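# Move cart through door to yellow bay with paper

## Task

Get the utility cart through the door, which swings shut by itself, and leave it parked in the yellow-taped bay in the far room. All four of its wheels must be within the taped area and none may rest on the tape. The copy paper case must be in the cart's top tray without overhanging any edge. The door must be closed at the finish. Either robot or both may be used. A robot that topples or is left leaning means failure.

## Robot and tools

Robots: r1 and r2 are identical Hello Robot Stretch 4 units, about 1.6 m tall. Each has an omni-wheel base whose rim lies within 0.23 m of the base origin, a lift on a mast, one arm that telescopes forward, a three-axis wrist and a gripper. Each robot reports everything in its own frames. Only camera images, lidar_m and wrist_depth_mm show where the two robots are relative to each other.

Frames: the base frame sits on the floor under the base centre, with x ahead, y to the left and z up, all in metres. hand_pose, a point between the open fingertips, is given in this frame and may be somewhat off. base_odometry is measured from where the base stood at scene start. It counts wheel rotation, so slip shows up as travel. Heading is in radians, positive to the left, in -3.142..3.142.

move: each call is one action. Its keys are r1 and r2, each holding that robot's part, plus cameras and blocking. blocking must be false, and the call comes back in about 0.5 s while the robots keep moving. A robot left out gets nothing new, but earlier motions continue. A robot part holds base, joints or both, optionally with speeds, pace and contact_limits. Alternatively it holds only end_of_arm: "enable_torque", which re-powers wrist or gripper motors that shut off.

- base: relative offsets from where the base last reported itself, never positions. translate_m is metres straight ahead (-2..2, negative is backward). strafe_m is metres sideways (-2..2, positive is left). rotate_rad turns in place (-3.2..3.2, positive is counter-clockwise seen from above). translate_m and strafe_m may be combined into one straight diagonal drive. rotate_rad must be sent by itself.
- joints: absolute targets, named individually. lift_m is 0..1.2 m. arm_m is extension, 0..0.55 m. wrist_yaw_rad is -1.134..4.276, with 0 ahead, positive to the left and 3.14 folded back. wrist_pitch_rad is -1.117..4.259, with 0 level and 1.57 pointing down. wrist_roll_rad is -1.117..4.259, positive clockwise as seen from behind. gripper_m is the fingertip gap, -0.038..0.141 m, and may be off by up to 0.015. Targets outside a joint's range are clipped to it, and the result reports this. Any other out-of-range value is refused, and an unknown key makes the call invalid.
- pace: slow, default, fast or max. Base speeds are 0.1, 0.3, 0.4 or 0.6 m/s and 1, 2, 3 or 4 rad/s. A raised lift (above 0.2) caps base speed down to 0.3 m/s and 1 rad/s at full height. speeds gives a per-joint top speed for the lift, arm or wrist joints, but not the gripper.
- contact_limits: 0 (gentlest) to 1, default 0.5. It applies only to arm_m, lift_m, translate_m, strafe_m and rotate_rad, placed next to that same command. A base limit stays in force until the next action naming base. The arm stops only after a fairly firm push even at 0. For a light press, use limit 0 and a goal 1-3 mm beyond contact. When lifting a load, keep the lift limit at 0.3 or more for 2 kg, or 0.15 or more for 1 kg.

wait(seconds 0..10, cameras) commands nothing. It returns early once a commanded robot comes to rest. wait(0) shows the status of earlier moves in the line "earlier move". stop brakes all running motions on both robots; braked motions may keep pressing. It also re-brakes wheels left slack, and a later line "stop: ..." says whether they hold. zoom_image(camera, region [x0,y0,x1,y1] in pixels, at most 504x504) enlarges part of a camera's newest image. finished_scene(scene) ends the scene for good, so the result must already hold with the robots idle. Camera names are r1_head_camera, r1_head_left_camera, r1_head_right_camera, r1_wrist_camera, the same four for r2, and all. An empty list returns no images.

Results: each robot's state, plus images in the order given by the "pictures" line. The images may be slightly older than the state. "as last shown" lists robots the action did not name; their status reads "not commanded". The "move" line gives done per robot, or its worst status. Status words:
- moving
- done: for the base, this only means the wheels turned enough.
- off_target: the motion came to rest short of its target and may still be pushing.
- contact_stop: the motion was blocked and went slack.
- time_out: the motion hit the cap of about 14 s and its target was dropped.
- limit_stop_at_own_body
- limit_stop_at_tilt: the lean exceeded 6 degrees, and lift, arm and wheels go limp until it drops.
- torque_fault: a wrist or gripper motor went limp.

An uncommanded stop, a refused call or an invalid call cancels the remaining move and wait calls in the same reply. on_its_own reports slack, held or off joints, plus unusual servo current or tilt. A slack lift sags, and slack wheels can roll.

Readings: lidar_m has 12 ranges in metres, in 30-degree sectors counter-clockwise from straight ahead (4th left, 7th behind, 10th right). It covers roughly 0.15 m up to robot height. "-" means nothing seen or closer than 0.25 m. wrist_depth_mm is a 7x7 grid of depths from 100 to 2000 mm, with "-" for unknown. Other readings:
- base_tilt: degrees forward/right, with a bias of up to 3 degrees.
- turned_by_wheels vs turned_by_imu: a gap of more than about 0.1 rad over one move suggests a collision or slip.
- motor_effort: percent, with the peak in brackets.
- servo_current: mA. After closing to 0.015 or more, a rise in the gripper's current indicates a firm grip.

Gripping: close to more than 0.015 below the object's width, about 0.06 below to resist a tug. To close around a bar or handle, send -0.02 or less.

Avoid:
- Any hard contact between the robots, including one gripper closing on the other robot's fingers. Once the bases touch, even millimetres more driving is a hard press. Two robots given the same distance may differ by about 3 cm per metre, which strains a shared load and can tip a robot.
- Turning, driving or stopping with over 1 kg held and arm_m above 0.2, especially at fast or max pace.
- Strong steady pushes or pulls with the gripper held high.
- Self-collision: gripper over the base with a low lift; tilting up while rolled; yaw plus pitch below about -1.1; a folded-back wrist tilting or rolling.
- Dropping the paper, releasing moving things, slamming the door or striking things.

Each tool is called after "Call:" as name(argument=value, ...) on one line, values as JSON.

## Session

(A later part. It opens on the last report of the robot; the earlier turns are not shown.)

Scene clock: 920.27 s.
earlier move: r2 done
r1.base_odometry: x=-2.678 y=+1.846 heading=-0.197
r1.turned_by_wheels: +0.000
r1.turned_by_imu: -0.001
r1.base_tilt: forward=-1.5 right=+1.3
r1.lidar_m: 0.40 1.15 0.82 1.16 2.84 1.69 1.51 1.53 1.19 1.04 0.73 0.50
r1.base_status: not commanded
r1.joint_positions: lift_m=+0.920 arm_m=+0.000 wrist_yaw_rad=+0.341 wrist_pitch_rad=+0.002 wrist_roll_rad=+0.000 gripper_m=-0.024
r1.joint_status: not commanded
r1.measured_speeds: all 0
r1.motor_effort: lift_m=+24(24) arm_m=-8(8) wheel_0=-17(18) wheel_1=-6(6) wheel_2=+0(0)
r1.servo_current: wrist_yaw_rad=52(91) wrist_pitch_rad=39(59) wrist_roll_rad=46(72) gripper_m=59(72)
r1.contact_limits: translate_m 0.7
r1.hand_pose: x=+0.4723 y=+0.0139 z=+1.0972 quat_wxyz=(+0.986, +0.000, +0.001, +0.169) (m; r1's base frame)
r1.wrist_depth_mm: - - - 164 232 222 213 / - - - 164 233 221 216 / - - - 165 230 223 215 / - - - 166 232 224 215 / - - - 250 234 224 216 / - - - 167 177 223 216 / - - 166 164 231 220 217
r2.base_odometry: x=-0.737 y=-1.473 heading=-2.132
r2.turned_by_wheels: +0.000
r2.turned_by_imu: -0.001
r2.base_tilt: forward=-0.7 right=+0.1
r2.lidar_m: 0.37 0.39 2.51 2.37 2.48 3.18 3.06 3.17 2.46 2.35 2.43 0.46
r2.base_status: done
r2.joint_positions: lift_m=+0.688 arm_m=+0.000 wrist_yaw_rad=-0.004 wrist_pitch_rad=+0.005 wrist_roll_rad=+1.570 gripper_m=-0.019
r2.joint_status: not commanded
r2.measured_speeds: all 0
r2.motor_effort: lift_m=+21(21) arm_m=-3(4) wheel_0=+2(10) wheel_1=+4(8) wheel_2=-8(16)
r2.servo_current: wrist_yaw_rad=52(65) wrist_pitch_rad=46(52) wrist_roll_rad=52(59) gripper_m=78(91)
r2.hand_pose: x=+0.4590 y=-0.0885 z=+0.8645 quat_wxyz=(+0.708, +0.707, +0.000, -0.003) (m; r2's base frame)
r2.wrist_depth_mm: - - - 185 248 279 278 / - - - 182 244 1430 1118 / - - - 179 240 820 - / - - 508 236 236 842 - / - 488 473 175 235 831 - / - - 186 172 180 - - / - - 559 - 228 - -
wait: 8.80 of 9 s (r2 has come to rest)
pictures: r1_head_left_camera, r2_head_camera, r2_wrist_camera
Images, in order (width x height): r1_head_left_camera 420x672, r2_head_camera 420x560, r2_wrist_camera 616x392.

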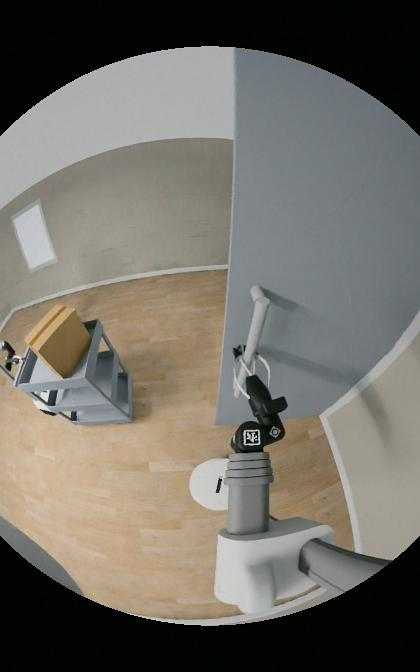

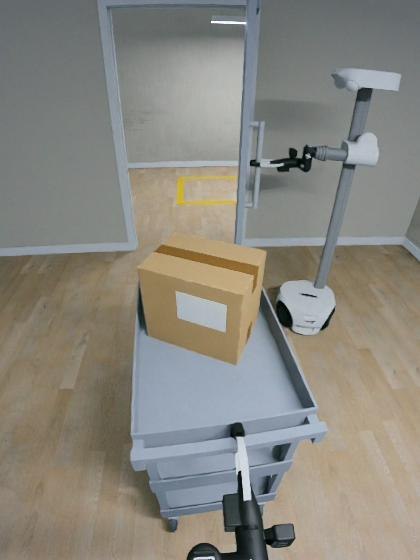

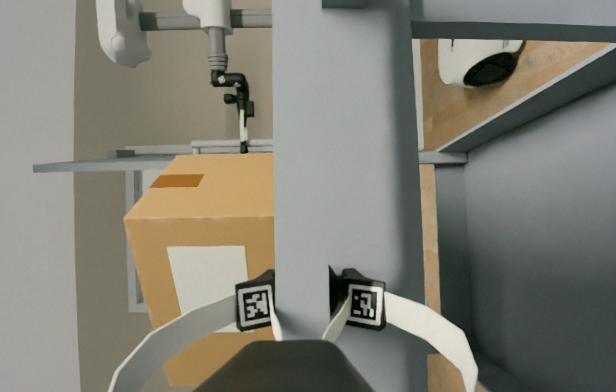

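Call:
move(blocking=false, r2={"base":{"translate_m":0.5,"strafe_m":0.06},"pace":"slow"}, cameras=[])

Call:
wait(seconds=7, cameras=["r2_head_camera","r2_wrist_camera","r1_head_left_camera"])

Call:
zoom_image(camera="r2_head_camera", region=[60, 100, 420, 420])

Scene clock: 998.17 s.
move: r2 moving
r1: as last shown
r1.turned_by_imu: +0.000
r1.base_tilt: forward=-1.6 right=+1.3
r1.lidar_m: 0.41 1.15 0.82 1.17 2.80 1.70 1.51 1.52 1.16 1.05 0.73 0.51
r1.servo_current: wrist_yaw_rad=65(85) wrist_pitch_rad=46(46) wrist_roll_rad=46(65) gripper_m=65(65)
r1.contact_limits: translate_m 0.7
r1.wrist_depth_mm: - - - 165 232 221 213 / - - - 164 232 223 216 / - - - 165 230 222 215 / - - - 166 233 224 215 / - - - 249 233 224 216 / - - - 167 177 222 216 / - - 166 163 232 220 216
r2.base_odometry: x=-0.742 y=-1.485 heading=-2.132
r2.turned_by_wheels: +0.000
r2.turned_by_imu: +0.001
r2.base_tilt: forward=-0.7 right=+0.1
r2.lidar_m: 0.36 0.36 2.53 2.39 2.48 3.21 3.09 3.18 2.48 2.34 2.42 0.44
r2.base_status: translate_m moving; strafe_m moving
r2.joint_positions: lift_m=+0.688 arm_m=+0.000 wrist_yaw_rad=-0.004 wrist_pitch_rad=+0.005 wrist_roll_rad=+1.570 gripper_m=-0.019
r2.joint_status: not commanded
r2.measured_speeds: translate_m=+0.049 strafe_m=+0.006 rotate_rad=+0.000 lift_m=+0.000 arm_m=+0.000 wrist_yaw_rad=+0.000 wrist_pitch_rad=+0.000 wrist_roll_rad=+0.000
r2.motor_effort: lift_m=+21(21) arm_m=-3(4) wheel_0=+3(6) wheel_1=+5(8) wheel_2=-14(14)
r2.servo_current: wrist_yaw_rad=46(52) wrist_pitch_rad=39(46) wrist_roll_rad=52(59) gripper_m=85(85)
r2.hand_pose: x=+0.4590 y=-0.0885 z=+0.8645 quat_wxyz=(+0.708, +0.707, +0.000, -0.003) (m; r2's base frame)
r2.wrist_depth_mm: - - - 186 250 279 278 / - - - 182 244 1464 1160 / - - - 180 241 809 - / - - 508 235 236 854 - / - 488 473 175 234 820 - / - - 186 171 180 - - / - - 549 - 227 - -
pictures: none
No camera images: "cameras" was empty.

Scene clock: 1003.97 s.
earlier move: r2 done
r1.base_odometry: x=-2.678 y=+1.846 heading=-0.197
r1.turned_by_wheels: +0.000
r1.turned_by_imu: +0.000
r1.base_tilt: forward=-1.6 right=+1.3
r1.lidar_m: 0.38 0.55 0.66 4.72 2.82 1.71 1.48 1.52 1.18 1.03 0.73 0.50
r1.base_status: not commanded
r1.joint_positions: lift_m=+0.920 arm_m=+0.000 wrist_yaw_rad=+0.341 wrist_pitch_rad=+0.002 wrist_roll_rad=+0.000 gripper_m=-0.024
r1.joint_status: not commanded
r1.measured_speeds: all 0
r1.motor_effort: lift_m=+24(24) arm_m=-8(8) wheel_0=-17(18) wheel_1=-6(6) wheel_2=+0(0)
r1.servo_current: wrist_yaw_rad=72(85) wrist_pitch_rad=33(52) wrist_roll_rad=46(72) gripper_m=59(72)
r1.contact_limits: translate_m 0.7
r1.hand_pose: x=+0.4723 y=+0.0139 z=+1.0972 quat_wxyz=(+0.986, +0.000, +0.001, +0.169) (m; r1's base frame)
r1.wrist_depth_mm: - - - 164 231 222 213 / - - - 165 232 221 216 / - - - 166 230 224 216 / - - - 166 233 224 215 / 525 627 - 250 235 224 215 / 504 585 - 167 177 223 216 / 500 569 158 163 230 220 216
r2.base_odometry: x=-0.952 y=-1.928 heading=-2.132
r2.turned_by_wheels: +0.000
r2.turned_by_imu: +0.000
r2.base_tilt: forward=-0.7 right=+0.1
r2.lidar_m: 0.40 0.40 2.46 2.34 2.44 3.27 3.63 3.49 2.50 2.39 2.49 0.42
r2.base_status: done
r2.joint_positions: lift_m=+0.688 arm_m=+0.000 wrist_yaw_rad=-0.004 wrist_pitch_rad=+0.005 wrist_roll_rad=+1.570 gripper_m=-0.019
r2.joint_status: not commanded
r2.measured_speeds: all 0
r2.motor_effort: lift_m=+21(21) arm_m=-3(4) wheel_0=+1(7) wheel_1=+5(8) wheel_2=-6(15)
r2.servo_current: wrist_yaw_rad=52(65) wrist_pitch_rad=39(52) wrist_roll_rad=46(65) gripper_m=78(85)
r2.hand_pose: x=+0.4590 y=-0.0885 z=+0.8645 quat_wxyz=(+0.708, +0.707, +0.000, -0.003) (m; r2's base frame)
r2.wrist_depth_mm: - - - 169 229 1464 1138 / - - - 170 230 1661 - / - - 591 170 231 809 - / - - 466 231 231 842 - / - - 496 171 232 842 - / - - 186 172 180 - - / - - 609 - 233 - -
wait: 5.80 of 7 s (r2 has come to rest)
pictures: r1_head_left_camera, r2_head_camera, r2_wrist_camera
Images, in order (width x height): r1_head_left_camera 420x672, r2_head_camera 420x560, r2_wrist_camera 616x392.

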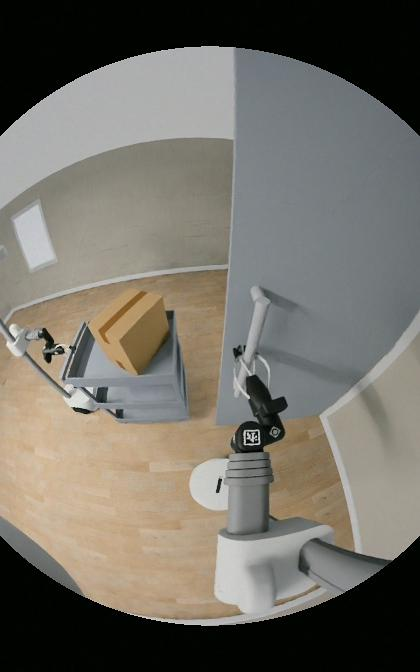

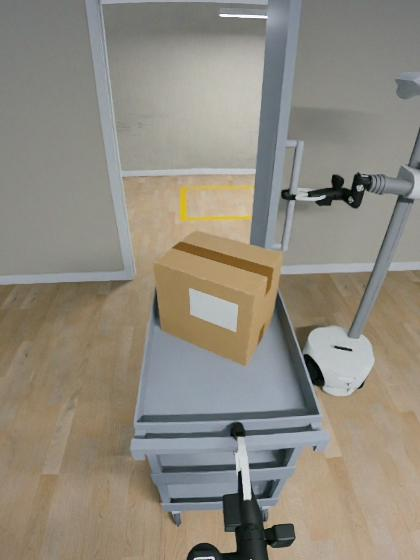

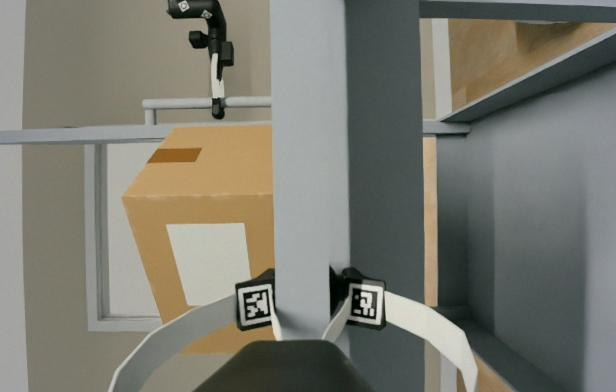

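Scaled by 1.400 from the camera's 420x560 image, which has a finer 1200x1600 frame.

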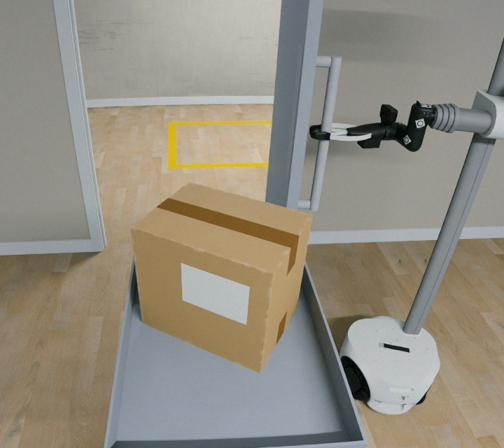

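Call:
move(blocking=false, r2={"base":{"rotate_rad":0.08},"pace":"slow"}, cameras=[])

Call:
wait(seconds=2, cameras=["r2_head_camera","r1_head_left_camera","r2_head_left_camera","r2_wrist_camera"])

Scene clock: 1051.63 s.
move: r2 moving
r1: as last shown
r1.lidar_m: 0.40 0.52 0.64 4.74 2.81 1.74 1.51 1.50 1.19 1.04 0.76 0.50
r1.servo_current: wrist_yaw_rad=72(78) wrist_pitch_rad=46(46) wrist_roll_rad=39(65) gripper_m=59(65)
r1.contact_limits: translate_m 0.7
r1.wrist_depth_mm: - - - 164 231 221 213 / - - - 164 232 222 216 / - - - 165 231 223 215 / - - - 165 233 224 216 / 525 609 - 250 234 224 216 / 504 580 - 167 177 223 216 / 500 564 159 163 232 220 216
r2.base_odometry: x=-0.952 y=-1.928 heading=-2.055
r2.turned_by_wheels: +0.077
r2.turned_by_imu: +0.075
r2.base_tilt: forward=-0.7 right=+0.1
r2.lidar_m: 0.41 0.43 2.41 2.32 2.48 3.52 3.64 3.25 2.47 2.40 1.36 0.42
r2.base_status: rotate_rad moving
r2.joint_positions: lift_m=+0.688 arm_m=+0.000 wrist_yaw_rad=-0.002 wrist_pitch_rad=+0.005 wrist_roll_rad=+1.570 gripper_m=-0.019
r2.joint_status: not commanded
r2.measured_speeds: translate_m=-0.001 strafe_m=+0.000 rotate_rad=+0.082 lift_m=+0.000 arm_m=+0.000 wrist_yaw_rad=+0.033 wrist_pitch_rad=+0.000 wrist_roll_rad=+0.000
r2.motor_effort: lift_m=+21(21) arm_m=-3(4) wheel_0=-4(11) wheel_1=-4(7) wheel_2=-4(13)
r2.servo_current: wrist_yaw_rad=46(59) wrist_pitch_rad=46(46) wrist_roll_rad=46(52) gripper_m=72(85)
r2.hand_pose: x=+0.4591 y=-0.0881 z=+0.8645 quat_wxyz=(+0.708, +0.707, +0.001, -0.003) (m; r2's base frame)
r2.wrist_depth_mm: - - - 152 209 1499 1138 / - - 574 156 214 778 - / - - 477 159 219 809 - / - 488 469 164 224 831 - / - - 535 167 229 - - / - - 187 172 180 - - / - - - - 240 1708 -
pictures: none
No camera images: "cameras" was empty.

Scene clock: 1052.00 s.
earlier move: r2 done
r1.base_odometry: x=-2.678 y=+1.846 heading=-0.197
r1.turned_by_wheels: +0.000
r1.turned_by_imu: +0.000
r1.base_tilt: forward=-1.6 right=+1.3
r1.lidar_m: 0.39 0.56 0.64 4.75 2.82 1.72 1.52 1.50 1.19 1.03 0.73 0.49
r1.base_status: not commanded
r1.joint_positions: lift_m=+0.920 arm_m=+0.000 wrist_yaw_rad=+0.341 wrist_pitch_rad=+0.002 wrist_roll_rad=+0.000 gripper_m=-0.024
r1.joint_status: not commanded
r1.measured_speeds: all 0
r1.motor_effort: lift_m=+24(24) arm_m=-8(8) wheel_0=-17(18) wheel_1=-6(6) wheel_2=+0(0)
r1.servo_current: wrist_yaw_rad=52(85) wrist_pitch_rad=39(46) wrist_roll_rad=33(65) gripper_m=59(65)
r1.contact_limits: translate_m 0.7
r1.hand_pose: x=+0.4723 y=+0.0139 z=+1.0972 quat_wxyz=(+0.986, +0.000, +0.001, +0.169) (m; r1's base frame)
r1.wrist_depth_mm: - - - 164 231 221 213 / - - - 164 233 221 215 / - - - 165 231 223 214 / - - - 166 234 224 216 / 530 609 - 250 233 224 216 / 496 574 - 167 178 222 216 / 504 559 158 163 231 220 217
r2.base_odometry: x=-0.952 y=-1.928 heading=-2.052
r2.turned_by_wheels: +0.002
r2.turned_by_imu: +0.002
r2.base_tilt: forward=-0.7 right=+0.1
r2.lidar_m: 0.40 0.44 2.41 2.34 2.49 3.54 3.60 3.26 2.46 2.41 1.31 0.43
r2.base_status: done
r2.joint_positions: lift_m=+0.688 arm_m=+0.000 wrist_yaw_rad=-0.001 wrist_pitch_rad=+0.005 wrist_roll_rad=+1.570 gripper_m=-0.019
r2.joint_status: not commanded
r2.measured_speeds: all 0
r2.motor_effort: lift_m=+21(21) arm_m=-3(4) wheel_0=-3(11) wheel_1=-4(7) wheel_2=-2(13)
r2.servo_current: wrist_yaw_rad=52(59) wrist_pitch_rad=46(52) wrist_roll_rad=26(52) gripper_m=85(85)
r2.hand_pose: x=+0.4592 y=-0.0876 z=+0.8645 quat_wxyz=(+0.708, +0.707, +0.002, -0.002) (m; r2's base frame)
r2.wrist_depth_mm: - - - 150 207 1537 1160 / - 1042 603 154 213 750 - / - 517 473 158 216 809 - / - 496 469 163 224 831 - / - - 539 168 229 - - / - - 186 172 181 - - / - - - - 242 1661 500
wait: 0.37 of 2 s (r2 has come to rest)
pictures: r1_head_left_camera, r2_head_camera, r2_head_left_camera, r2_wrist_camera
Images, in order (width x height): r1_head_left_camera 420x672, r2_head_camera 420x560, r2_head_left_camera 420x672, r2_wrist_camera 616x392.

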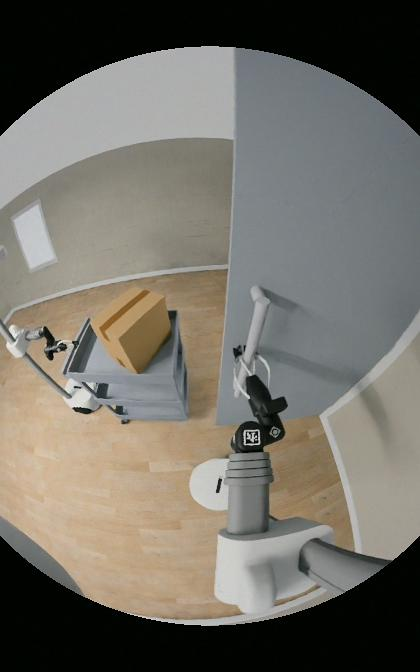

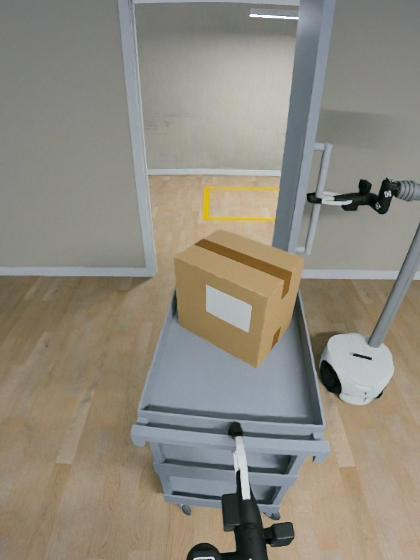

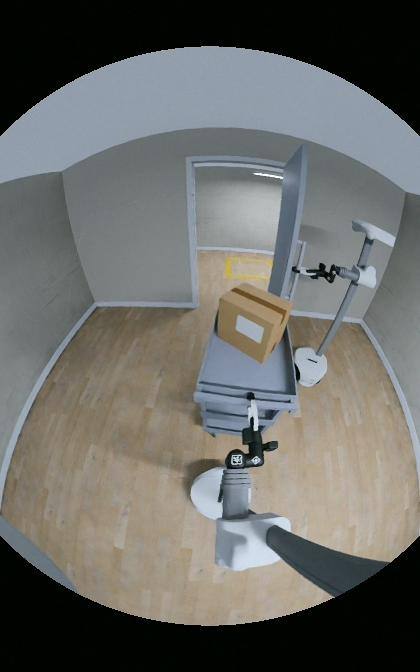

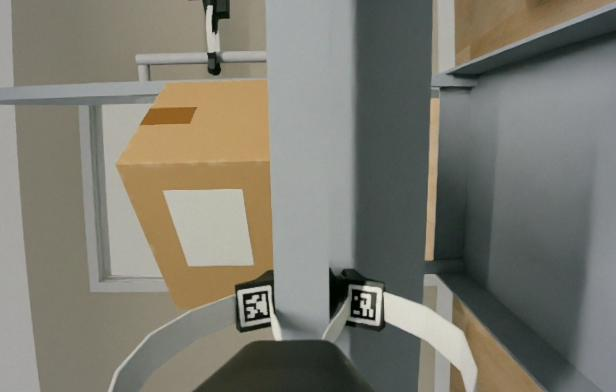

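Call:
zoom_image(camera="r2_head_camera", region=[110, 160, 390, 460])

Scaled by 1.680 from the camera's 420x560 image, which has a finer 1200x1600 frame.

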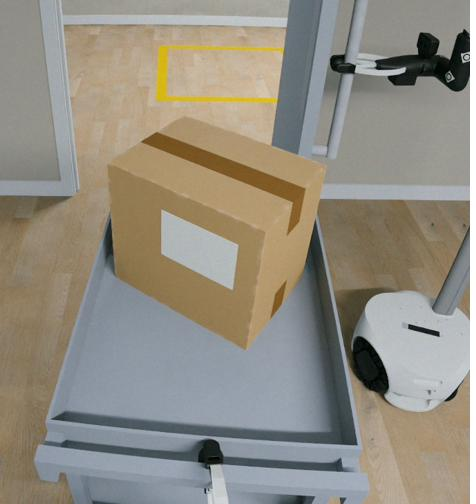

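Call:
zoom_image(camera="r2_head_camera", region=[100, 160, 310, 300])

Call:
zoom_image(camera="r2_head_camera", region=[0, 230, 420, 430])

Scaled by 2.400 from the camera's 420x560 image, which has a finer 1200x1600 frame.

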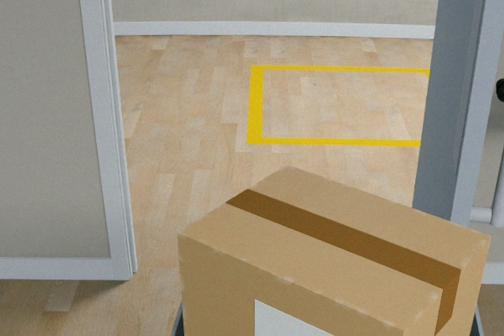

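Scaled by 1.200 from the camera's 420x560 image, which has a finer 1200x1600 frame.

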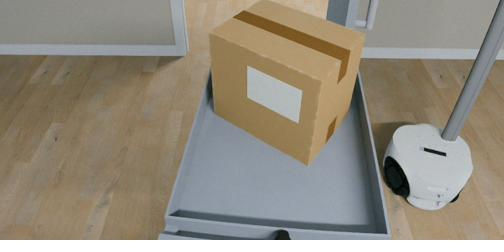

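Call:
move(blocking=false, r2={"base":{"rotate_rad":0.055},"pace":"slow"}, cameras=[])

Call:
wait(seconds=2, cameras=[])

Call:
move(blocking=false, r2={"base":{"translate_m":0.1,"strafe_m":0.02},"pace":"slow"}, cameras=[])

Call:
wait(seconds=3, cameras=["r2_head_camera","r1_head_left_camera","r1_head_camera"])

Scene clock: 1126.07 s.
move: r2 moving
r1: as last shown
r1.base_tilt: forward=-1.5 right=+1.3
r1.lidar_m: 0.39 0.55 0.67 4.72 2.80 1.69 1.49 1.53 1.18 1.05 0.72 0.49
r1.servo_current: wrist_yaw_rad=52(72) wrist_pitch_rad=39(52) wrist_roll_rad=46(65) gripper_m=59(65)
r1.contact_limits: translate_m 0.7
r1.wrist_depth_mm: - - - 165 231 221 214 / - - - 164 231 222 214 / - - - 165 230 224 214 / - - - 166 234 223 214 / 521 609 - 249 234 224 216 / 504 580 - 167 177 222 216 / 504 564 159 163 231 219 216
r2.base_odometry: x=-0.952 y=-1.928 heading=-1.998
r2.turned_by_wheels: +0.054
r2.turned_by_imu: +0.053
r2.base_tilt: forward=-0.7 right=+0.1
r2.lidar_m: 0.41 0.48 2.39 2.34 2.53 3.60 3.56 3.08 2.44 2.38 1.28 0.39
r2.base_status: rotate_rad moving
r2.joint_positions: lift_m=+0.688 arm_m=+0.000 wrist_yaw_rad=-0.002 wrist_pitch_rad=+0.005 wrist_roll_rad=+1.570 gripper_m=-0.019
r2.joint_status: not commanded
r2.measured_speeds: translate_m=+0.000 strafe_m=+0.000 rotate_rad=+0.000 lift_m=+0.000 arm_m=+0.000 wrist_yaw_rad=+0.034 wrist_pitch_rad=+0.000 wrist_roll_rad=+0.000
r2.motor_effort: lift_m=+21(21) arm_m=-3(4) wheel_0=-1(8) wheel_1=-4(7) wheel_2=-5(9)
r2.servo_current: wrist_yaw_rad=46(59) wrist_pitch_rad=39(52) wrist_roll_rad=52(52) gripper_m=85(85)
r2.hand_pose: x=+0.4592 y=-0.0879 z=+0.8645 quat_wxyz=(+0.708, +0.707, +0.001, -0.002) (m; r2's base frame)
r2.wrist_depth_mm: - - 991 138 195 741 - / - 564 512 143 202 - - / - 445 439 149 210 - - / - - 488 158 219 820 - / - - 585 165 228 - - / - - 187 171 180 - - / - - - - - 1661 488
pictures: none
No camera images: "cameras" was empty.

Scene clock: 1126.37 s.
earlier move: r2 done
r1.base_odometry: x=-2.678 y=+1.846 heading=-0.197
r1.turned_by_wheels: +0.000
r1.turned_by_imu: +0.000
r1.base_tilt: forward=-1.5 right=+1.3
r1.lidar_m: 0.40 0.53 0.68 4.73 2.80 1.69 1.50 1.49 1.18 1.04 0.73 0.49
r1.base_status: not commanded
r1.joint_positions: lift_m=+0.920 arm_m=+0.000 wrist_yaw_rad=+0.341 wrist_pitch_rad=+0.002 wrist_roll_rad=+0.000 gripper_m=-0.024
r1.joint_status: not commanded
r1.measured_speeds: all 0
r1.motor_effort: lift_m=+24(24) arm_m=-8(8) wheel_0=-18(18) wheel_1=-6(6) wheel_2=+0(0)
r1.servo_current: wrist_yaw_rad=72(72) wrist_pitch_rad=46(52) wrist_roll_rad=46(65) gripper_m=65(65)
r1.contact_limits: translate_m 0.7
r1.hand_pose: x=+0.4723 y=+0.0139 z=+1.0972 quat_wxyz=(+0.986, +0.000, +0.001, +0.169) (m; r1's base frame)
r1.wrist_depth_mm: - - - 164 231 222 213 / - - - 165 230 221 215 / - - - 165 230 223 214 / - - - 166 233 223 215 / 521 615 - 251 233 224 216 / 504 574 - 167 177 222 216 / 492 564 159 163 232 220 217
r2.base_odometry: x=-0.952 y=-1.928 heading=-1.998
r2.turned_by_wheels: +0.000
r2.turned_by_imu: +0.000
r2.base_tilt: forward=-0.7 right=+0.0
r2.lidar_m: 0.42 0.47 2.39 2.35 2.55 3.62 3.58 3.12 2.43 2.40 1.31 0.39
r2.base_status: done
r2.joint_positions: lift_m=+0.688 arm_m=+0.000 wrist_yaw_rad=-0.001 wrist_pitch_rad=+0.005 wrist_roll_rad=+1.570 gripper_m=-0.019
r2.joint_status: not commanded
r2.measured_speeds: all 0
r2.motor_effort: lift_m=+21(21) arm_m=-4(4) wheel_0=-4(8) wheel_1=-5(7) wheel_2=-5(9)
r2.servo_current: wrist_yaw_rad=59(59) wrist_pitch_rad=39(52) wrist_roll_rad=59(59) gripper_m=78(85)
r2.hand_pose: x=+0.4592 y=-0.0877 z=+0.8645 quat_wxyz=(+0.708, +0.707, +0.002, -0.002) (m; r2's base frame)
r2.wrist_depth_mm: - - 1008 138 195 1366 - / - 1983 512 144 202 - - / - 462 442 150 210 - - / - - 488 157 219 809 - / - - 574 165 228 - - / - - 187 171 180 - - / - - - - - 1661 488
wait: 0.30 of 2 s (r2 has come to rest)
pictures: none
No camera images: "cameras" was empty.

Scene clock: 1126.87 s.
move: r2 moving
r1: as last shown
r1.lidar_m: 0.41 0.53 0.66 4.74 2.79 1.71 1.51 1.53 1.19 1.04 0.74 0.50
r1.servo_current: wrist_yaw_rad=78(78) wrist_pitch_rad=39(46) wrist_roll_rad=52(59) gripper_m=65(65)
r1.contact_limits: translate_m 0.7
r1.wrist_depth_mm: - - - 164 232 222 214 / - - - 165 232 221 216 / - - - 165 232 223 216 / - - - 166 234 224 216 / 521 597 - 250 234 224 215 / 496 574 258 167 177 223 216 / 496 554 158 163 231 220 217
r2.base_odometry: x=-0.955 y=-1.940 heading=-1.998
r2.turned_by_wheels: +0.000
r2.turned_by_imu: +0.000
r2.base_tilt: forward=-0.7 right=+0.1
r2.lidar_m: 0.41 0.46 2.38 2.33 2.56 3.60 3.60 3.11 2.45 2.40 1.30 0.40
r2.base_status: translate_m moving; strafe_m moving
r2.joint_positions: lift_m=+0.688 arm_m=+0.000 wrist_yaw_rad=-0.001 wrist_pitch_rad=+0.005 wrist_roll_rad=+1.570 gripper_m=-0.019
r2.joint_status: not commanded
r2.measured_speeds: translate_m=+0.048 strafe_m=+0.010 rotate_rad=+0.000 lift_m=+0.000 arm_m=+0.000 wrist_yaw_rad=+0.000 wrist_pitch_rad=+0.000 wrist_roll_rad=+0.000
r2.motor_effort: lift_m=+21(21) arm_m=-3(4) wheel_0=+7(8) wheel_1=+8(8) wheel_2=-12(12)
r2.servo_current: wrist_yaw_rad=46(59) wrist_pitch_rad=52(52) wrist_roll_rad=46(59) gripper_m=85(85)
r2.hand_pose: x=+0.4592 y=-0.0877 z=+0.8645 quat_wxyz=(+0.708, +0.707, +0.002, -0.002) (m; r2's base frame)
r2.wrist_depth_mm: - - 976 138 194 741 - / - 1921 517 143 202 - - / - 462 442 150 209 - - / - - 488 158 218 820 - / - - 580 165 228 - - / - - 186 170 179 - - / - - - - 247 1708 492
pictures: none
No camera images: "cameras" was empty.

Scene clock: 1128.67 s.
earlier move: r2 done
r1.base_odometry: x=-2.678 y=+1.846 heading=-0.197
r1.turned_by_wheels: +0.000
r1.turned_by_imu: +0.000
r1.base_tilt: forward=-1.5 right=+1.3
r1.lidar_m: 0.40 0.50 0.69 4.73 2.81 1.73 1.51 1.49 1.20 1.02 0.74 0.50
r1.base_status: not commanded
r1.joint_positions: lift_m=+0.920 arm_m=+0.000 wrist_yaw_rad=+0.341 wrist_pitch_rad=+0.002 wrist_roll_rad=+0.000 gripper_m=-0.024
r1.joint_status: not commanded
r1.measured_speeds: all 0
r1.motor_effort: lift_m=+24(24) arm_m=-8(8) wheel_0=-17(18) wheel_1=-6(6) wheel_2=+0(0)
r1.servo_current: wrist_yaw_rad=72(85) wrist_pitch_rad=46(52) wrist_roll_rad=39(59) gripper_m=59(65)
r1.contact_limits: translate_m 0.7
r1.hand_pose: x=+0.4723 y=+0.0139 z=+1.0972 quat_wxyz=(+0.986, +0.000, +0.001, +0.169) (m; r1's base frame)
r1.wrist_depth_mm: - - - 164 230 221 213 / - - - 165 232 222 215 / - - - 165 230 223 215 / - - - 166 232 224 216 / 517 530 564 251 233 223 216 / 449 508 554 167 177 224 216 / 449 500 159 163 232 220 217
r2.base_odometry: x=-0.975 y=-2.027 heading=-1.998
r2.turned_by_wheels: +0.000
r2.turned_by_imu: +0.000
r2.base_tilt: forward=-0.7 right=+0.1
r2.lidar_m: 0.41 0.49 2.35 2.33 2.49 3.73 3.65 3.13 2.47 2.42 1.21 0.39
r2.base_status: done
r2.joint_positions: lift_m=+0.688 arm_m=+0.000 wrist_yaw_rad=+0.000 wrist_pitch_rad=+0.005 wrist_roll_rad=+1.570 gripper_m=-0.019
r2.joint_status: not commanded
r2.measured_speeds: all 0
r2.motor_effort: lift_m=+21(21) arm_m=-4(4) wheel_0=+6(11) wheel_1=+4(8) wheel_2=-5(13)
r2.servo_current: wrist_yaw_rad=46(59) wrist_pitch_rad=46(52) wrist_roll_rad=59(59) gripper_m=78(91)
r2.hand_pose: x=+0.4593 y=-0.0875 z=+0.8645 quat_wxyz=(+0.708, +0.707, +0.002, -0.002) (m; r2's base frame)
r2.wrist_depth_mm: - - 544 131 185 - - / - 488 473 135 194 - - / - 436 430 143 206 - - / - 1983 508 150 216 - - / - - 603 160 226 - - / - - 186 170 179 1756 - / - - - - - 1661 469
wait: 1.80 of 3 s (r2 has come to rest)
pictures: r1_head_camera, r1_head_left_camera, r2_head_camera
Images, in order (width x height): r1_head_camera 420x560, r1_head_left_camera 420x672, r2_head_camera 420x560.

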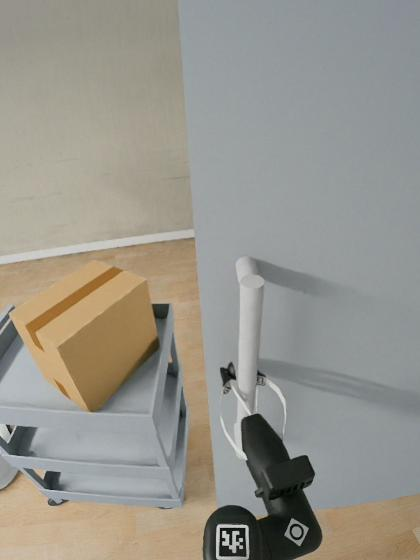

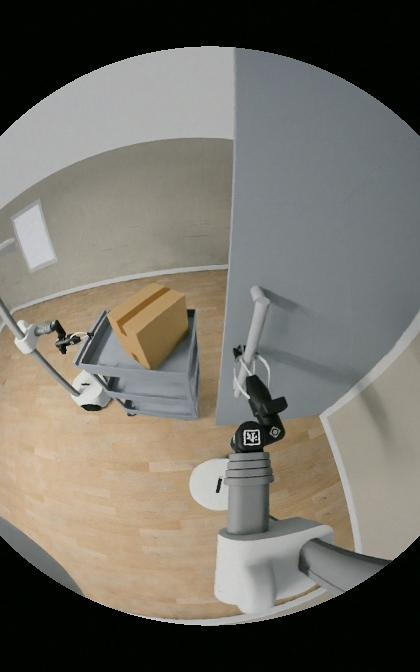

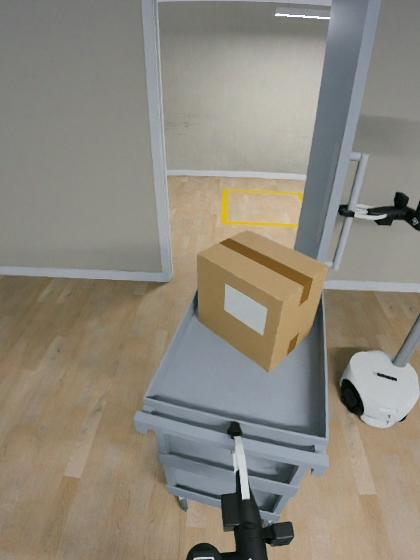

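Call:
move(blocking=false, r2={"base":{"translate_m":-0.06,"strafe_m":-0.09},"pace":"slow"}, cameras=[])

Call:
wait(seconds=3, cameras=["r2_head_camera","r1_head_left_camera"])

Scene clock: 1167.03 s.
move: r2 moving
r1: as last shown
r1.base_tilt: forward=-1.6 right=+1.3
r1.lidar_m: 0.40 0.53 0.68 4.73 2.82 1.70 1.52 1.53 1.20 1.05 0.73 0.50
r1.servo_current: wrist_yaw_rad=72(85) wrist_pitch_rad=46(46) wrist_roll_rad=46(59) gripper_m=59(65)
r1.contact_limits: translate_m 0.7
r1.wrist_depth_mm: - - - 164 231 221 214 / - - - 165 231 222 216 / - - - 165 230 224 214 / - - - 166 233 224 216 / 521 539 574 250 234 224 216 / 452 512 559 167 177 223 216 / 445 500 159 164 230 220 217
r2.base_odometry: x=-0.982 y=-2.017 heading=-1.997
r2.turned_by_wheels: +0.001
r2.turned_by_imu: +0.001
r2.base_tilt: forward=-0.7 right=+0.0
r2.lidar_m: 0.43 0.45 2.39 2.33 2.50 3.71 3.69 3.16 2.45 2.42 1.22 0.39
r2.base_status: translate_m moving; strafe_m moving
r2.joint_positions: lift_m=+0.688 arm_m=+0.000 wrist_yaw_rad=+0.001 wrist_pitch_rad=+0.005 wrist_roll_rad=+1.570 gripper_m=-0.019
r2.joint_status: not commanded
r2.measured_speeds: translate_m=-0.027 strafe_m=-0.040 rotate_rad=-0.002 lift_m=+0.000 arm_m=+0.000 wrist_yaw_rad=+0.000 wrist_pitch_rad=+0.000 wrist_roll_rad=+0.000
r2.motor_effort: lift_m=+21(21) arm_m=-3(4) wheel_0=+8(10) wheel_1=-8(9) wheel_2=+10(11)
r2.servo_current: wrist_yaw_rad=39(59) wrist_pitch_rad=39(46) wrist_roll_rad=52(52) gripper_m=78(85)
r2.hand_pose: x=+0.4594 y=-0.0871 z=+0.8645 quat_wxyz=(+0.708, +0.707, +0.002, -0.001) (m; r2's base frame)
r2.wrist_depth_mm: - 904 554 131 186 - - / - 517 480 137 195 - - / - 442 430 144 207 - - / - 1983 504 151 217 - - / - - 615 162 226 - - / - - 186 170 180 1661 - / - - - - - 1661 473
pictures: none
No camera images: "cameras" was empty.

Scene clock: 1168.90 s.
earlier move: r2 done
r1.base_odometry: x=-2.678 y=+1.846 heading=-0.197
r1.turned_by_wheels: +0.000
r1.turned_by_imu: +0.000
r1.base_tilt: forward=-1.5 right=+1.3
r1.lidar_m: 0.39 0.53 0.66 1.32 2.82 1.72 1.51 1.52 1.14 1.05 0.71 0.51
r1.base_status: not commanded
r1.joint_positions: lift_m=+0.920 arm_m=+0.000 wrist_yaw_rad=+0.341 wrist_pitch_rad=+0.002 wrist_roll_rad=+0.000 gripper_m=-0.024
r1.joint_status: not commanded
r1.measured_speeds: all 0
r1.motor_effort: lift_m=+24(24) arm_m=-8(8) wheel_0=-17(18) wheel_1=-6(6) wheel_2=+0(0)
r1.servo_current: wrist_yaw_rad=72(85) wrist_pitch_rad=46(52) wrist_roll_rad=52(72) gripper_m=65(72)
r1.contact_limits: translate_m 0.7
r1.hand_pose: x=+0.4723 y=+0.0139 z=+1.0972 quat_wxyz=(+0.986, +0.000, +0.001, +0.169) (m; r1's base frame)
r1.wrist_depth_mm: - - - 164 231 220 213 / - - - 164 231 221 216 / - - - 165 230 224 215 / - - - 166 233 224 215 / 512 564 - 250 234 224 216 / 449 525 597 167 177 222 216 / 455 517 159 163 232 220 216
r2.base_odometry: x=-1.032 y=-1.936 heading=-1.998
r2.turned_by_wheels: +0.000
r2.turned_by_imu: +0.000
r2.base_tilt: forward=-0.7 right=+0.1
r2.lidar_m: 0.40 0.45 2.46 2.42 2.58 3.68 3.65 3.00 2.37 2.32 1.24 0.40
r2.base_status: done
r2.joint_positions: lift_m=+0.688 arm_m=+0.000 wrist_yaw_rad=+0.002 wrist_pitch_rad=+0.005 wrist_roll_rad=+1.570 gripper_m=-0.019
r2.joint_status: not commanded
r2.measured_speeds: all 0
r2.motor_effort: lift_m=+21(21) arm_m=-4(4) wheel_0=+5(10) wheel_1=-6(9) wheel_2=+7(12)
r2.servo_current: wrist_yaw_rad=52(65) wrist_pitch_rad=46(52) wrist_roll_rad=46(59) gripper_m=85(85)
r2.hand_pose: x=+0.4594 y=-0.0869 z=+0.8645 quat_wxyz=(+0.708, +0.707, +0.002, -0.001) (m; r2's base frame)
r2.wrist_depth_mm: - - 976 151 207 1499 1138 / - - 569 155 213 750 - / - 521 473 158 219 809 - / - 492 466 164 224 831 - / - - 539 168 229 - - / - - 186 172 180 - - / - - - - 242 1708 500
wait: 1.87 of 3 s (r2 has come to rest)
pictures: r1_head_left_camera, r2_head_camera
Images, in order (width x height): r1_head_left_camera 420x672, r2_head_camera 420x560.

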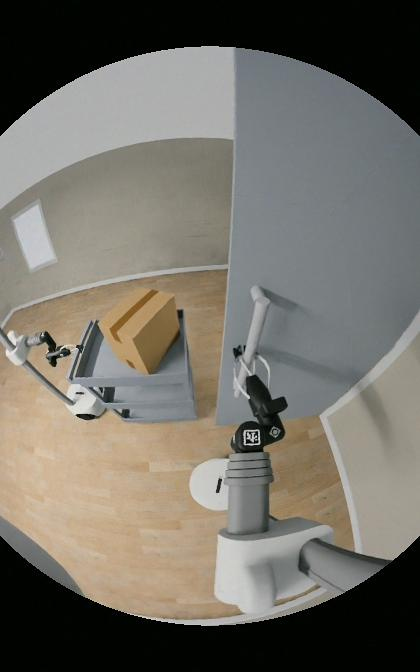

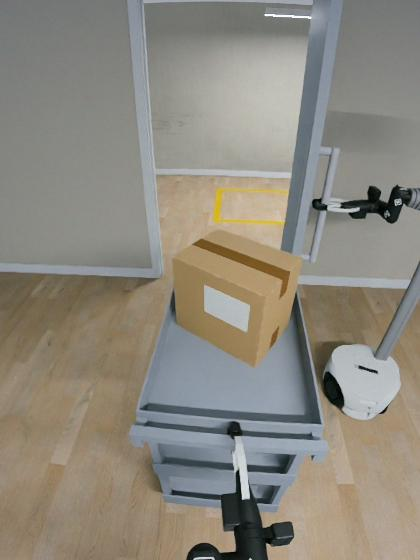

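Call:
zoom_image(camera="r1_head_left_camera", region=[60, 270, 340, 450])

Call:
zoom_image(camera="r2_head_camera", region=[210, 80, 420, 310])

Scaled by 1.800 from the camera's 420x672 image, which has a finer 600x960 frame.

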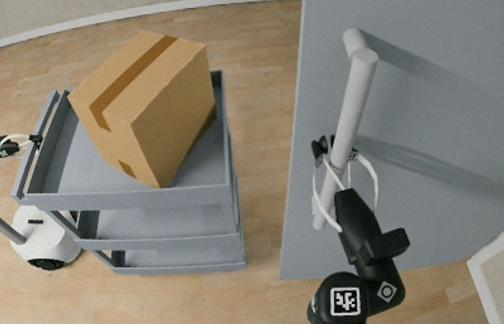

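Scaled by 2.191 from the camera's 420x560 image, which has a finer 1200x1600 frame.

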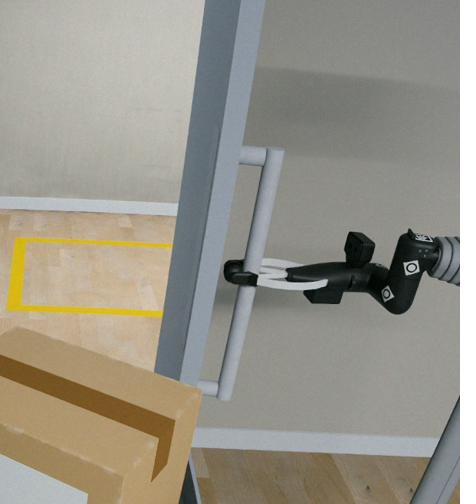

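Call:
move(blocking=false, r2={"base":{"translate_m":-0.15,"strafe_m":0.01},"pace":"slow"}, cameras=[])

Call:
wait(seconds=4, cameras=[])

Call:
move(blocking=false, r2={"base":{"rotate_rad":0.14},"pace":"slow"}, cameras=[])

Call:
wait(seconds=3, cameras=["r2_head_camera","r1_head_left_camera"])

Scene clock: 1226.33 s.
move: r2 moving
r1: as last shown
r1.base_tilt: forward=-1.6 right=+1.3
r1.lidar_m: 0.41 0.50 0.63 1.32 2.79 1.71 1.50 1.52 1.18 1.02 0.73 0.52
r1.servo_current: wrist_yaw_rad=46(72) wrist_pitch_rad=52(52) wrist_roll_rad=52(65) gripper_m=59(65)
r1.contact_limits: translate_m 0.7
r1.wrist_depth_mm: - - - 164 231 222 214 / - - - 164 232 221 216 / - - - 165 230 223 215 / - - - 165 233 224 215 / 512 574 - 251 234 224 216 / 466 544 609 166 177 223 216 / 452 525 159 163 231 220 216
r2.base_odometry: x=-1.026 y=-1.925 heading=-1.998
r2.turned_by_wheels: +0.000
r2.turned_by_imu: +0.001
r2.base_tilt: forward=-0.7 right=+0.1
r2.lidar_m: 0.42 0.45 2.46 2.42 2.63 3.64 3.61 3.03 2.36 2.33 1.22 0.43
r2.base_status: translate_m moving; strafe_m moving
r2.joint_positions: lift_m=+0.688 arm_m=+0.000 wrist_yaw_rad=+0.002 wrist_pitch_rad=+0.005 wrist_roll_rad=+1.570 gripper_m=-0.019
r2.joint_status: not commanded
r2.measured_speeds: translate_m=-0.049 strafe_m=+0.003 rotate_rad=-0.002 lift_m=+0.000 arm_m=+0.000 wrist_yaw_rad=+0.000 wrist_pitch_rad=+0.000 wrist_roll_rad=+0.000
r2.motor_effort: lift_m=+21(21) arm_m=-4(4) wheel_0=-7(8) wheel_1=-7(8) wheel_2=+14(14)
r2.servo_current: wrist_yaw_rad=52(52) wrist_pitch_rad=46(52) wrist_roll_rad=52(59) gripper_m=78(91)
r2.hand_pose: x=+0.4594 y=-0.0869 z=+0.8645 quat_wxyz=(+0.708, +0.707, +0.002, -0.001) (m; r2's base frame)
r2.wrist_depth_mm: - - 991 151 208 1499 1138 / - - 569 155 213 778 - / - 521 477 158 219 809 - / - 492 469 164 224 842 - / - - 539 168 229 - - / - - 187 173 179 - - / - - - - 242 1708 500
pictures: none
No camera images: "cameras" was empty.

Scene clock: 1228.60 s.
earlier move: r2 done
r1.base_odometry: x=-2.678 y=+1.846 heading=-0.197
r1.turned_by_wheels: +0.000
r1.turned_by_imu: +0.000
r1.base_tilt: forward=-1.5 right=+1.3
r1.lidar_m: 0.40 0.58 0.64 1.33 2.83 1.74 1.51 1.52 1.19 1.02 0.73 0.50
r1.base_status: not commanded
r1.joint_positions: lift_m=+0.920 arm_m=+0.000 wrist_yaw_rad=+0.341 wrist_pitch_rad=+0.002 wrist_roll_rad=+0.000 gripper_m=-0.024
r1.joint_status: not commanded
r1.measured_speeds: all 0
r1.motor_effort: lift_m=+24(24) arm_m=-8(8) wheel_0=-17(18) wheel_1=-6(6) wheel_2=+0(0)
r1.servo_current: wrist_yaw_rad=59(85) wrist_pitch_rad=46(52) wrist_roll_rad=59(65) gripper_m=52(65)
r1.contact_limits: translate_m 0.7
r1.hand_pose: x=+0.4723 y=+0.0139 z=+1.0972 quat_wxyz=(+0.986, +0.000, +0.001, +0.169) (m; r1's base frame)
r1.wrist_depth_mm: - - - 164 232 221 213 / - - - 164 232 222 216 / - - - 165 231 224 215 / - - - 166 233 224 214 / 585 - - 251 233 224 215 / 564 - - 167 177 223 216 / 574 621 166 163 230 220 216
r2.base_odometry: x=-0.961 y=-1.804 heading=-1.998
r2.turned_by_wheels: -0.001
r2.turned_by_imu: +0.000
r2.base_tilt: forward=-0.7 right=+0.1
r2.lidar_m: 0.39 0.44 2.45 2.41 2.63 3.51 3.47 3.01 2.37 2.32 1.50 0.43
r2.base_status: done
r2.joint_positions: lift_m=+0.688 arm_m=+0.000 wrist_yaw_rad=+0.000 wrist_pitch_rad=+0.005 wrist_roll_rad=+1.570 gripper_m=-0.019
r2.joint_status: not commanded
r2.measured_speeds: all 0
r2.motor_effort: lift_m=+21(21) arm_m=-3(4) wheel_0=-8(11) wheel_1=-5(8) wheel_2=+5(14)
r2.servo_current: wrist_yaw_rad=46(65) wrist_pitch_rad=46(52) wrist_roll_rad=52(65) gripper_m=78(91)
r2.hand_pose: x=+0.4593 y=-0.0874 z=+0.8645 quat_wxyz=(+0.708, +0.707, +0.002, -0.002) (m; r2's base frame)
r2.wrist_depth_mm: - - - 158 217 1618 1160 / - - 1138 160 220 809 - / - - 508 164 224 809 - / - 477 462 167 228 831 - / - - 525 169 232 854 - / - - 187 172 180 - - / - - - - - 1708 -
wait: 2.27 of 4 s (r2 has come to rest)
pictures: none
No camera images: "cameras" was empty.

Scene clock: 1229.10 s.
move: r2 moving
r1: as last shown
r1.lidar_m: 0.40 0.59 0.65 1.35 2.78 1.72 1.51 1.52 1.18 1.02 0.74 0.51
r1.motor_effort: lift_m=+24(24) arm_m=-8(8) wheel_0=-17(18) wheel_1=-5(6) wheel_2=+0(0)
r1.servo_current: wrist_yaw_rad=52(78) wrist_pitch_rad=46(46) wrist_roll_rad=52(65) gripper_m=59(65)
r1.contact_limits: translate_m 0.7
r1.wrist_depth_mm: - - - 165 230 222 213 / - - - 164 231 222 216 / - - - 165 230 223 214 / - - - 166 233 224 215 / 591 - - 250 234 224 216 / 574 - - 167 177 224 216 / 574 615 166 163 232 220 216
r2.base_odometry: x=-0.961 y=-1.804 heading=-1.889
r2.turned_by_wheels: +0.109
r2.turned_by_imu: +0.106
r2.base_tilt: forward=-0.7 right=+0.1
r2.lidar_m: 0.41 0.49 2.43 2.43 2.76 3.46 3.45 2.77 2.31 2.31 1.34 0.41
r2.base_status: rotate_rad moving
r2.joint_positions: lift_m=+0.688 arm_m=+0.000 wrist_yaw_rad=-0.005 wrist_pitch_rad=+0.005 wrist_roll_rad=+1.570 gripper_m=-0.019
r2.joint_status: not commanded
r2.measured_speeds: translate_m=-0.001 strafe_m=+0.001 rotate_rad=+0.265 lift_m=+0.000 arm_m=+0.000 wrist_yaw_rad=+0.000 wrist_pitch_rad=+0.000 wrist_roll_rad=+0.000
r2.motor_effort: lift_m=+21(21) arm_m=-4(4) wheel_0=-9(11) wheel_1=-5(9) wheel_2=-8(13)
r2.servo_current: wrist_yaw_rad=52(59) wrist_pitch_rad=46(46) wrist_roll_rad=46(59) gripper_m=85(85)
r2.hand_pose: x=+0.4588 y=-0.0889 z=+0.8645 quat_wxyz=(+0.708, +0.707, +0.000, -0.004) (m; r2's base frame)
r2.wrist_depth_mm: - - 1060 138 192 - - / - - 500 142 201 - - / - 445 439 148 208 - - / - - 500 158 219 809 - / - - 597 165 226 - - / - - 187 171 180 559 - / - - - - - 1661 480
pictures: none
No camera images: "cameras" was empty.

Scene clock: 1229.63 s.
earlier move: r2 done
r1.base_odometry: x=-2.678 y=+1.846 heading=-0.197
r1.turned_by_wheels: +0.000
r1.turned_by_imu: +0.000
r1.base_tilt: forward=-1.5 right=+1.3
r1.lidar_m: 0.40 0.58 0.65 1.35 2.85 1.71 1.52 1.51 1.17 1.04 0.73 0.48
r1.base_status: not commanded
r1.joint_positions: lift_m=+0.920 arm_m=+0.000 wrist_yaw_rad=+0.341 wrist_pitch_rad=+0.002 wrist_roll_rad=+0.000 gripper_m=-0.024
r1.joint_status: not commanded
r1.measured_speeds: all 0
r1.motor_effort: lift_m=+24(24) arm_m=-8(8) wheel_0=-17(18) wheel_1=-6(6) wheel_2=+0(0)
r1.servo_current: wrist_yaw_rad=52(78) wrist_pitch_rad=39(52) wrist_roll_rad=52(72) gripper_m=65(65)
r1.contact_limits: translate_m 0.7
r1.hand_pose: x=+0.4723 y=+0.0139 z=+1.0972 quat_wxyz=(+0.986, +0.000, +0.001, +0.169) (m; r1's base frame)
r1.wrist_depth_mm: - - - 163 231 221 214 / - - - 165 232 222 216 / - - - 165 232 224 215 / - - - 166 232 224 215 / 585 - - 250 234 224 216 / 574 - - 166 177 224 216 / 569 615 167 163 232 220 216
r2.base_odometry: x=-0.961 y=-1.804 heading=-1.859
r2.turned_by_wheels: +0.030
r2.turned_by_imu: +0.029
r2.base_tilt: forward=-0.7 right=+0.1
r2.lidar_m: 0.40 0.49 2.42 2.41 2.75 3.46 3.45 2.74 2.34 2.31 1.31 0.41
r2.base_status: done
r2.joint_positions: lift_m=+0.688 arm_m=+0.000 wrist_yaw_rad=-0.003 wrist_pitch_rad=+0.005 wrist_roll_rad=+1.570 gripper_m=-0.019
r2.joint_status: not commanded
r2.measured_speeds: all 0
r2.motor_effort: lift_m=+20(21) arm_m=-3(4) wheel_0=-3(11) wheel_1=-5(9) wheel_2=-6(13)
r2.servo_current: wrist_yaw_rad=39(59) wrist_pitch_rad=46(52) wrist_roll_rad=46(59) gripper_m=78(91)
r2.hand_pose: x=+0.4590 y=-0.0883 z=+0.8645 quat_wxyz=(+0.708, +0.707, +0.001, -0.003) (m; r2's base frame)
r2.wrist_depth_mm: - 1983 530 129 182 - - / - 496 459 134 192 - - / - 445 433 141 205 - - / - - 512 149 216 - - / - - 634 159 225 - - / - - 187 170 179 1576 - / - - - - - 1708 466
wait: 0.53 of 3 s (r2 has come to rest)
pictures: r1_head_left_camera, r2_head_camera
Images, in order (width x height): r1_head_left_camera 420x672, r2_head_camera 420x560.

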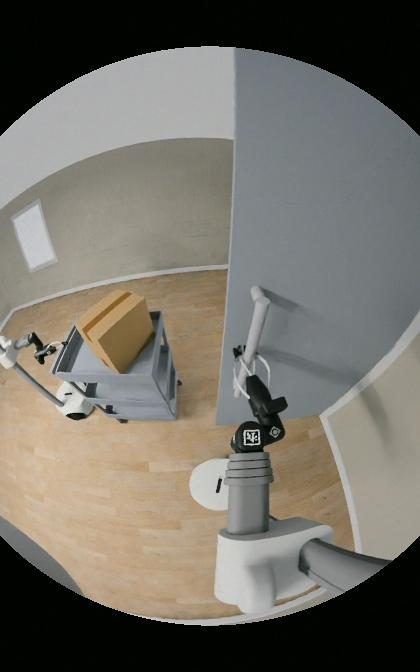

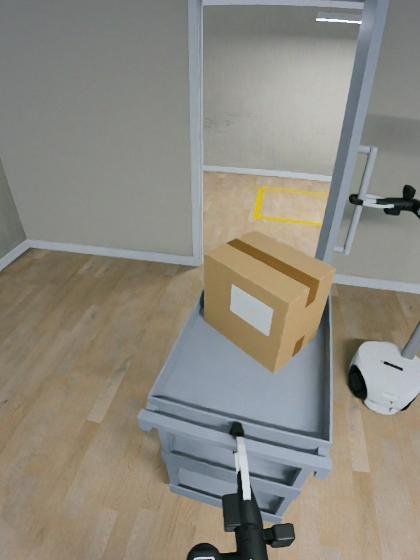

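Call:
move(blocking=false, r2={"base":{"translate_m":-0.808,"strafe_m":0.563},"pace":"slow"}, cameras=[])

Call:
wait(seconds=10, cameras=["r2_head_camera","r1_head_left_camera"])

Scene clock: 1257.97 s.
move: r2 moving
r1: as last shown
r1.base_tilt: forward=-1.6 right=+1.3
r1.lidar_m: 0.38 0.58 0.64 1.36 2.80 1.71 1.50 1.52 1.18 1.04 0.73 0.50
r1.motor_effort: lift_m=+24(24) arm_m=-8(8) wheel_0=-18(18) wheel_1=-6(6) wheel_2=+0(0)
r1.servo_current: wrist_yaw_rad=52(78) wrist_pitch_rad=46(46) wrist_roll_rad=46(52) gripper_m=65(65)
r1.contact_limits: translate_m 0.7
r1.wrist_depth_mm: - - - 164 231 222 213 / - - - 164 232 223 216 / - - - 165 231 222 215 / - - - 166 234 224 216 / 615 - - 250 233 224 216 / 580 - - 167 177 223 217 / 574 615 166 163 232 220 217
r2.base_odometry: x=-0.950 y=-1.795 heading=-1.859
r2.turned_by_wheels: +0.001
r2.turned_by_imu: +0.001
r2.base_tilt: forward=-0.7 right=+0.1
r2.lidar_m: 0.43 0.49 2.40 2.40 2.73 3.44 3.45 2.69 2.33 2.33 1.34 0.39
r2.base_status: translate_m moving; strafe_m moving
r2.joint_positions: lift_m=+0.688 arm_m=+0.000 wrist_yaw_rad=-0.002 wrist_pitch_rad=+0.005 wrist_roll_rad=+1.570 gripper_m=-0.019
r2.joint_status: not commanded
r2.measured_speeds: translate_m=-0.043 strafe_m=+0.032 rotate_rad=+0.003 lift_m=+0.000 arm_m=+0.000 wrist_yaw_rad=+0.018 wrist_pitch_rad=+0.000 wrist_roll_rad=+0.000
r2.motor_effort: lift_m=+21(21) arm_m=-4(4) wheel_0=-8(13) wheel_1=+3(5) wheel_2=+10(11)
r2.servo_current: wrist_yaw_rad=46(59) wrist_pitch_rad=46(46) wrist_roll_rad=52(59) gripper_m=72(85)
r2.hand_pose: x=+0.4591 y=-0.0880 z=+0.8645 quat_wxyz=(+0.708, +0.707, +0.001, -0.003) (m; r2's base frame)
r2.wrist_depth_mm: - 1983 512 127 181 - - / - 466 449 132 191 - - / - 449 439 140 204 - - / - - 525 148 216 - - / - - 640 159 227 - - / - - 187 171 179 1661 521 / - - - - - 1708 480
pictures: none
No camera images: "cameras" was empty.

Scene clock: 1267.97 s.
earlier move: r2 moving
r1.base_odometry: x=-2.678 y=+1.846 heading=-0.197
r1.turned_by_wheels: +0.000
r1.turned_by_imu: -0.001
r1.base_tilt: forward=-1.5 right=+1.3
r1.lidar_m: 0.38 3.21 1.46 2.28 2.80 1.72 1.52 1.52 1.14 1.03 0.73 0.50
r1.base_status: not commanded
r1.joint_positions: lift_m=+0.920 arm_m=+0.000 wrist_yaw_rad=+0.341 wrist_pitch_rad=+0.002 wrist_roll_rad=+0.000 gripper_m=-0.024
r1.joint_status: not commanded
r1.measured_speeds: all 0
r1.motor_effort: lift_m=+24(24) arm_m=-8(9) wheel_0=-17(18) wheel_1=-6(6) wheel_2=+0(0)
r1.servo_current: wrist_yaw_rad=59(91) wrist_pitch_rad=46(52) wrist_roll_rad=59(72) gripper_m=52(72)
r1.contact_limits: translate_m 0.7
r1.hand_pose: x=+0.4723 y=+0.0139 z=+1.0972 quat_wxyz=(+0.986, +0.000, +0.001, +0.169) (m; r1's base frame)
r1.wrist_depth_mm: - - - 164 231 222 214 / - - - 164 231 222 216 / - - - 165 231 222 215 / - - - 166 235 223 214 / - - - 250 234 224 216 / - - - 167 177 223 217 / - - 166 163 231 220 216
r2.base_odometry: x=-0.194 y=-1.191 heading=-1.859
r2.turned_by_wheels: +0.000
r2.turned_by_imu: +0.000
r2.base_tilt: forward=-0.7 right=+0.1
r2.lidar_m: 0.42 0.46 2.06 2.06 2.35 2.54 2.53 2.92 2.68 2.68 2.36 0.40
r2.base_status: translate_m moving; strafe_m moving
r2.joint_positions: lift_m=+0.688 arm_m=+0.000 wrist_yaw_rad=+0.000 wrist_pitch_rad=+0.005 wrist_roll_rad=+1.570 gripper_m=-0.019
r2.joint_status: not commanded
r2.measured_speeds: translate_m=-0.025 strafe_m=+0.017 rotate_rad=-0.001 lift_m=+0.000 arm_m=+0.000 wrist_yaw_rad=+0.000 wrist_pitch_rad=+0.000 wrist_roll_rad=+0.000
r2.motor_effort: lift_m=+21(21) arm_m=-4(4) wheel_0=-4(13) wheel_1=+3(7) wheel_2=+5(13)
r2.servo_current: wrist_yaw_rad=39(59) wrist_pitch_rad=46(52) wrist_roll_rad=26(65) gripper_m=85(91)
r2.hand_pose: x=+0.4593 y=-0.0875 z=+0.8645 quat_wxyz=(+0.708, +0.707, +0.002, -0.002) (m; r2's base frame)
r2.wrist_depth_mm: - - - 135 191 - - / - - 496 141 199 - - / - 445 439 147 208 - - / - - 496 155 217 - - / - - 597 164 228 - - / - - 187 171 180 1576 - / - - - - - 1661 484
wait: 10.00 s; no rest
pictures: r1_head_left_camera, r2_head_camera
Images, in order (width x height): r1_head_left_camera 420x672, r2_head_camera 420x560.

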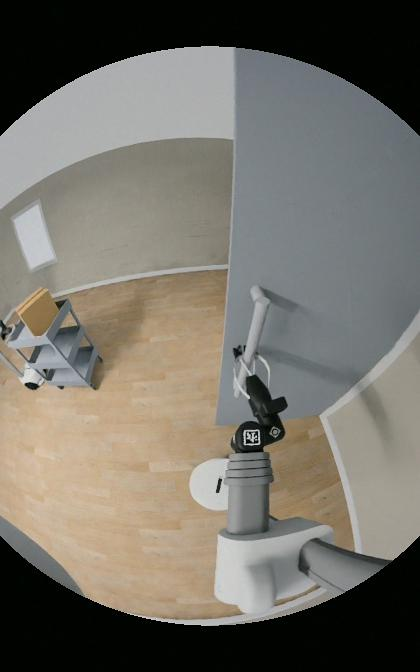

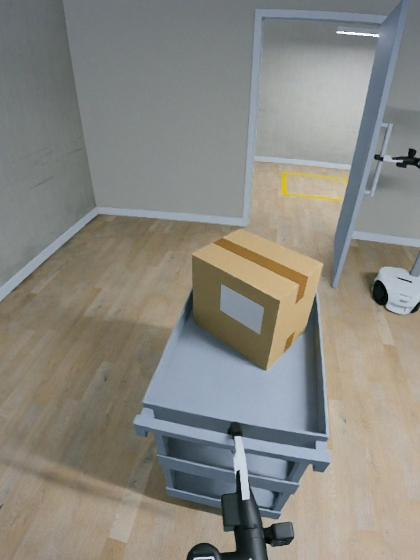

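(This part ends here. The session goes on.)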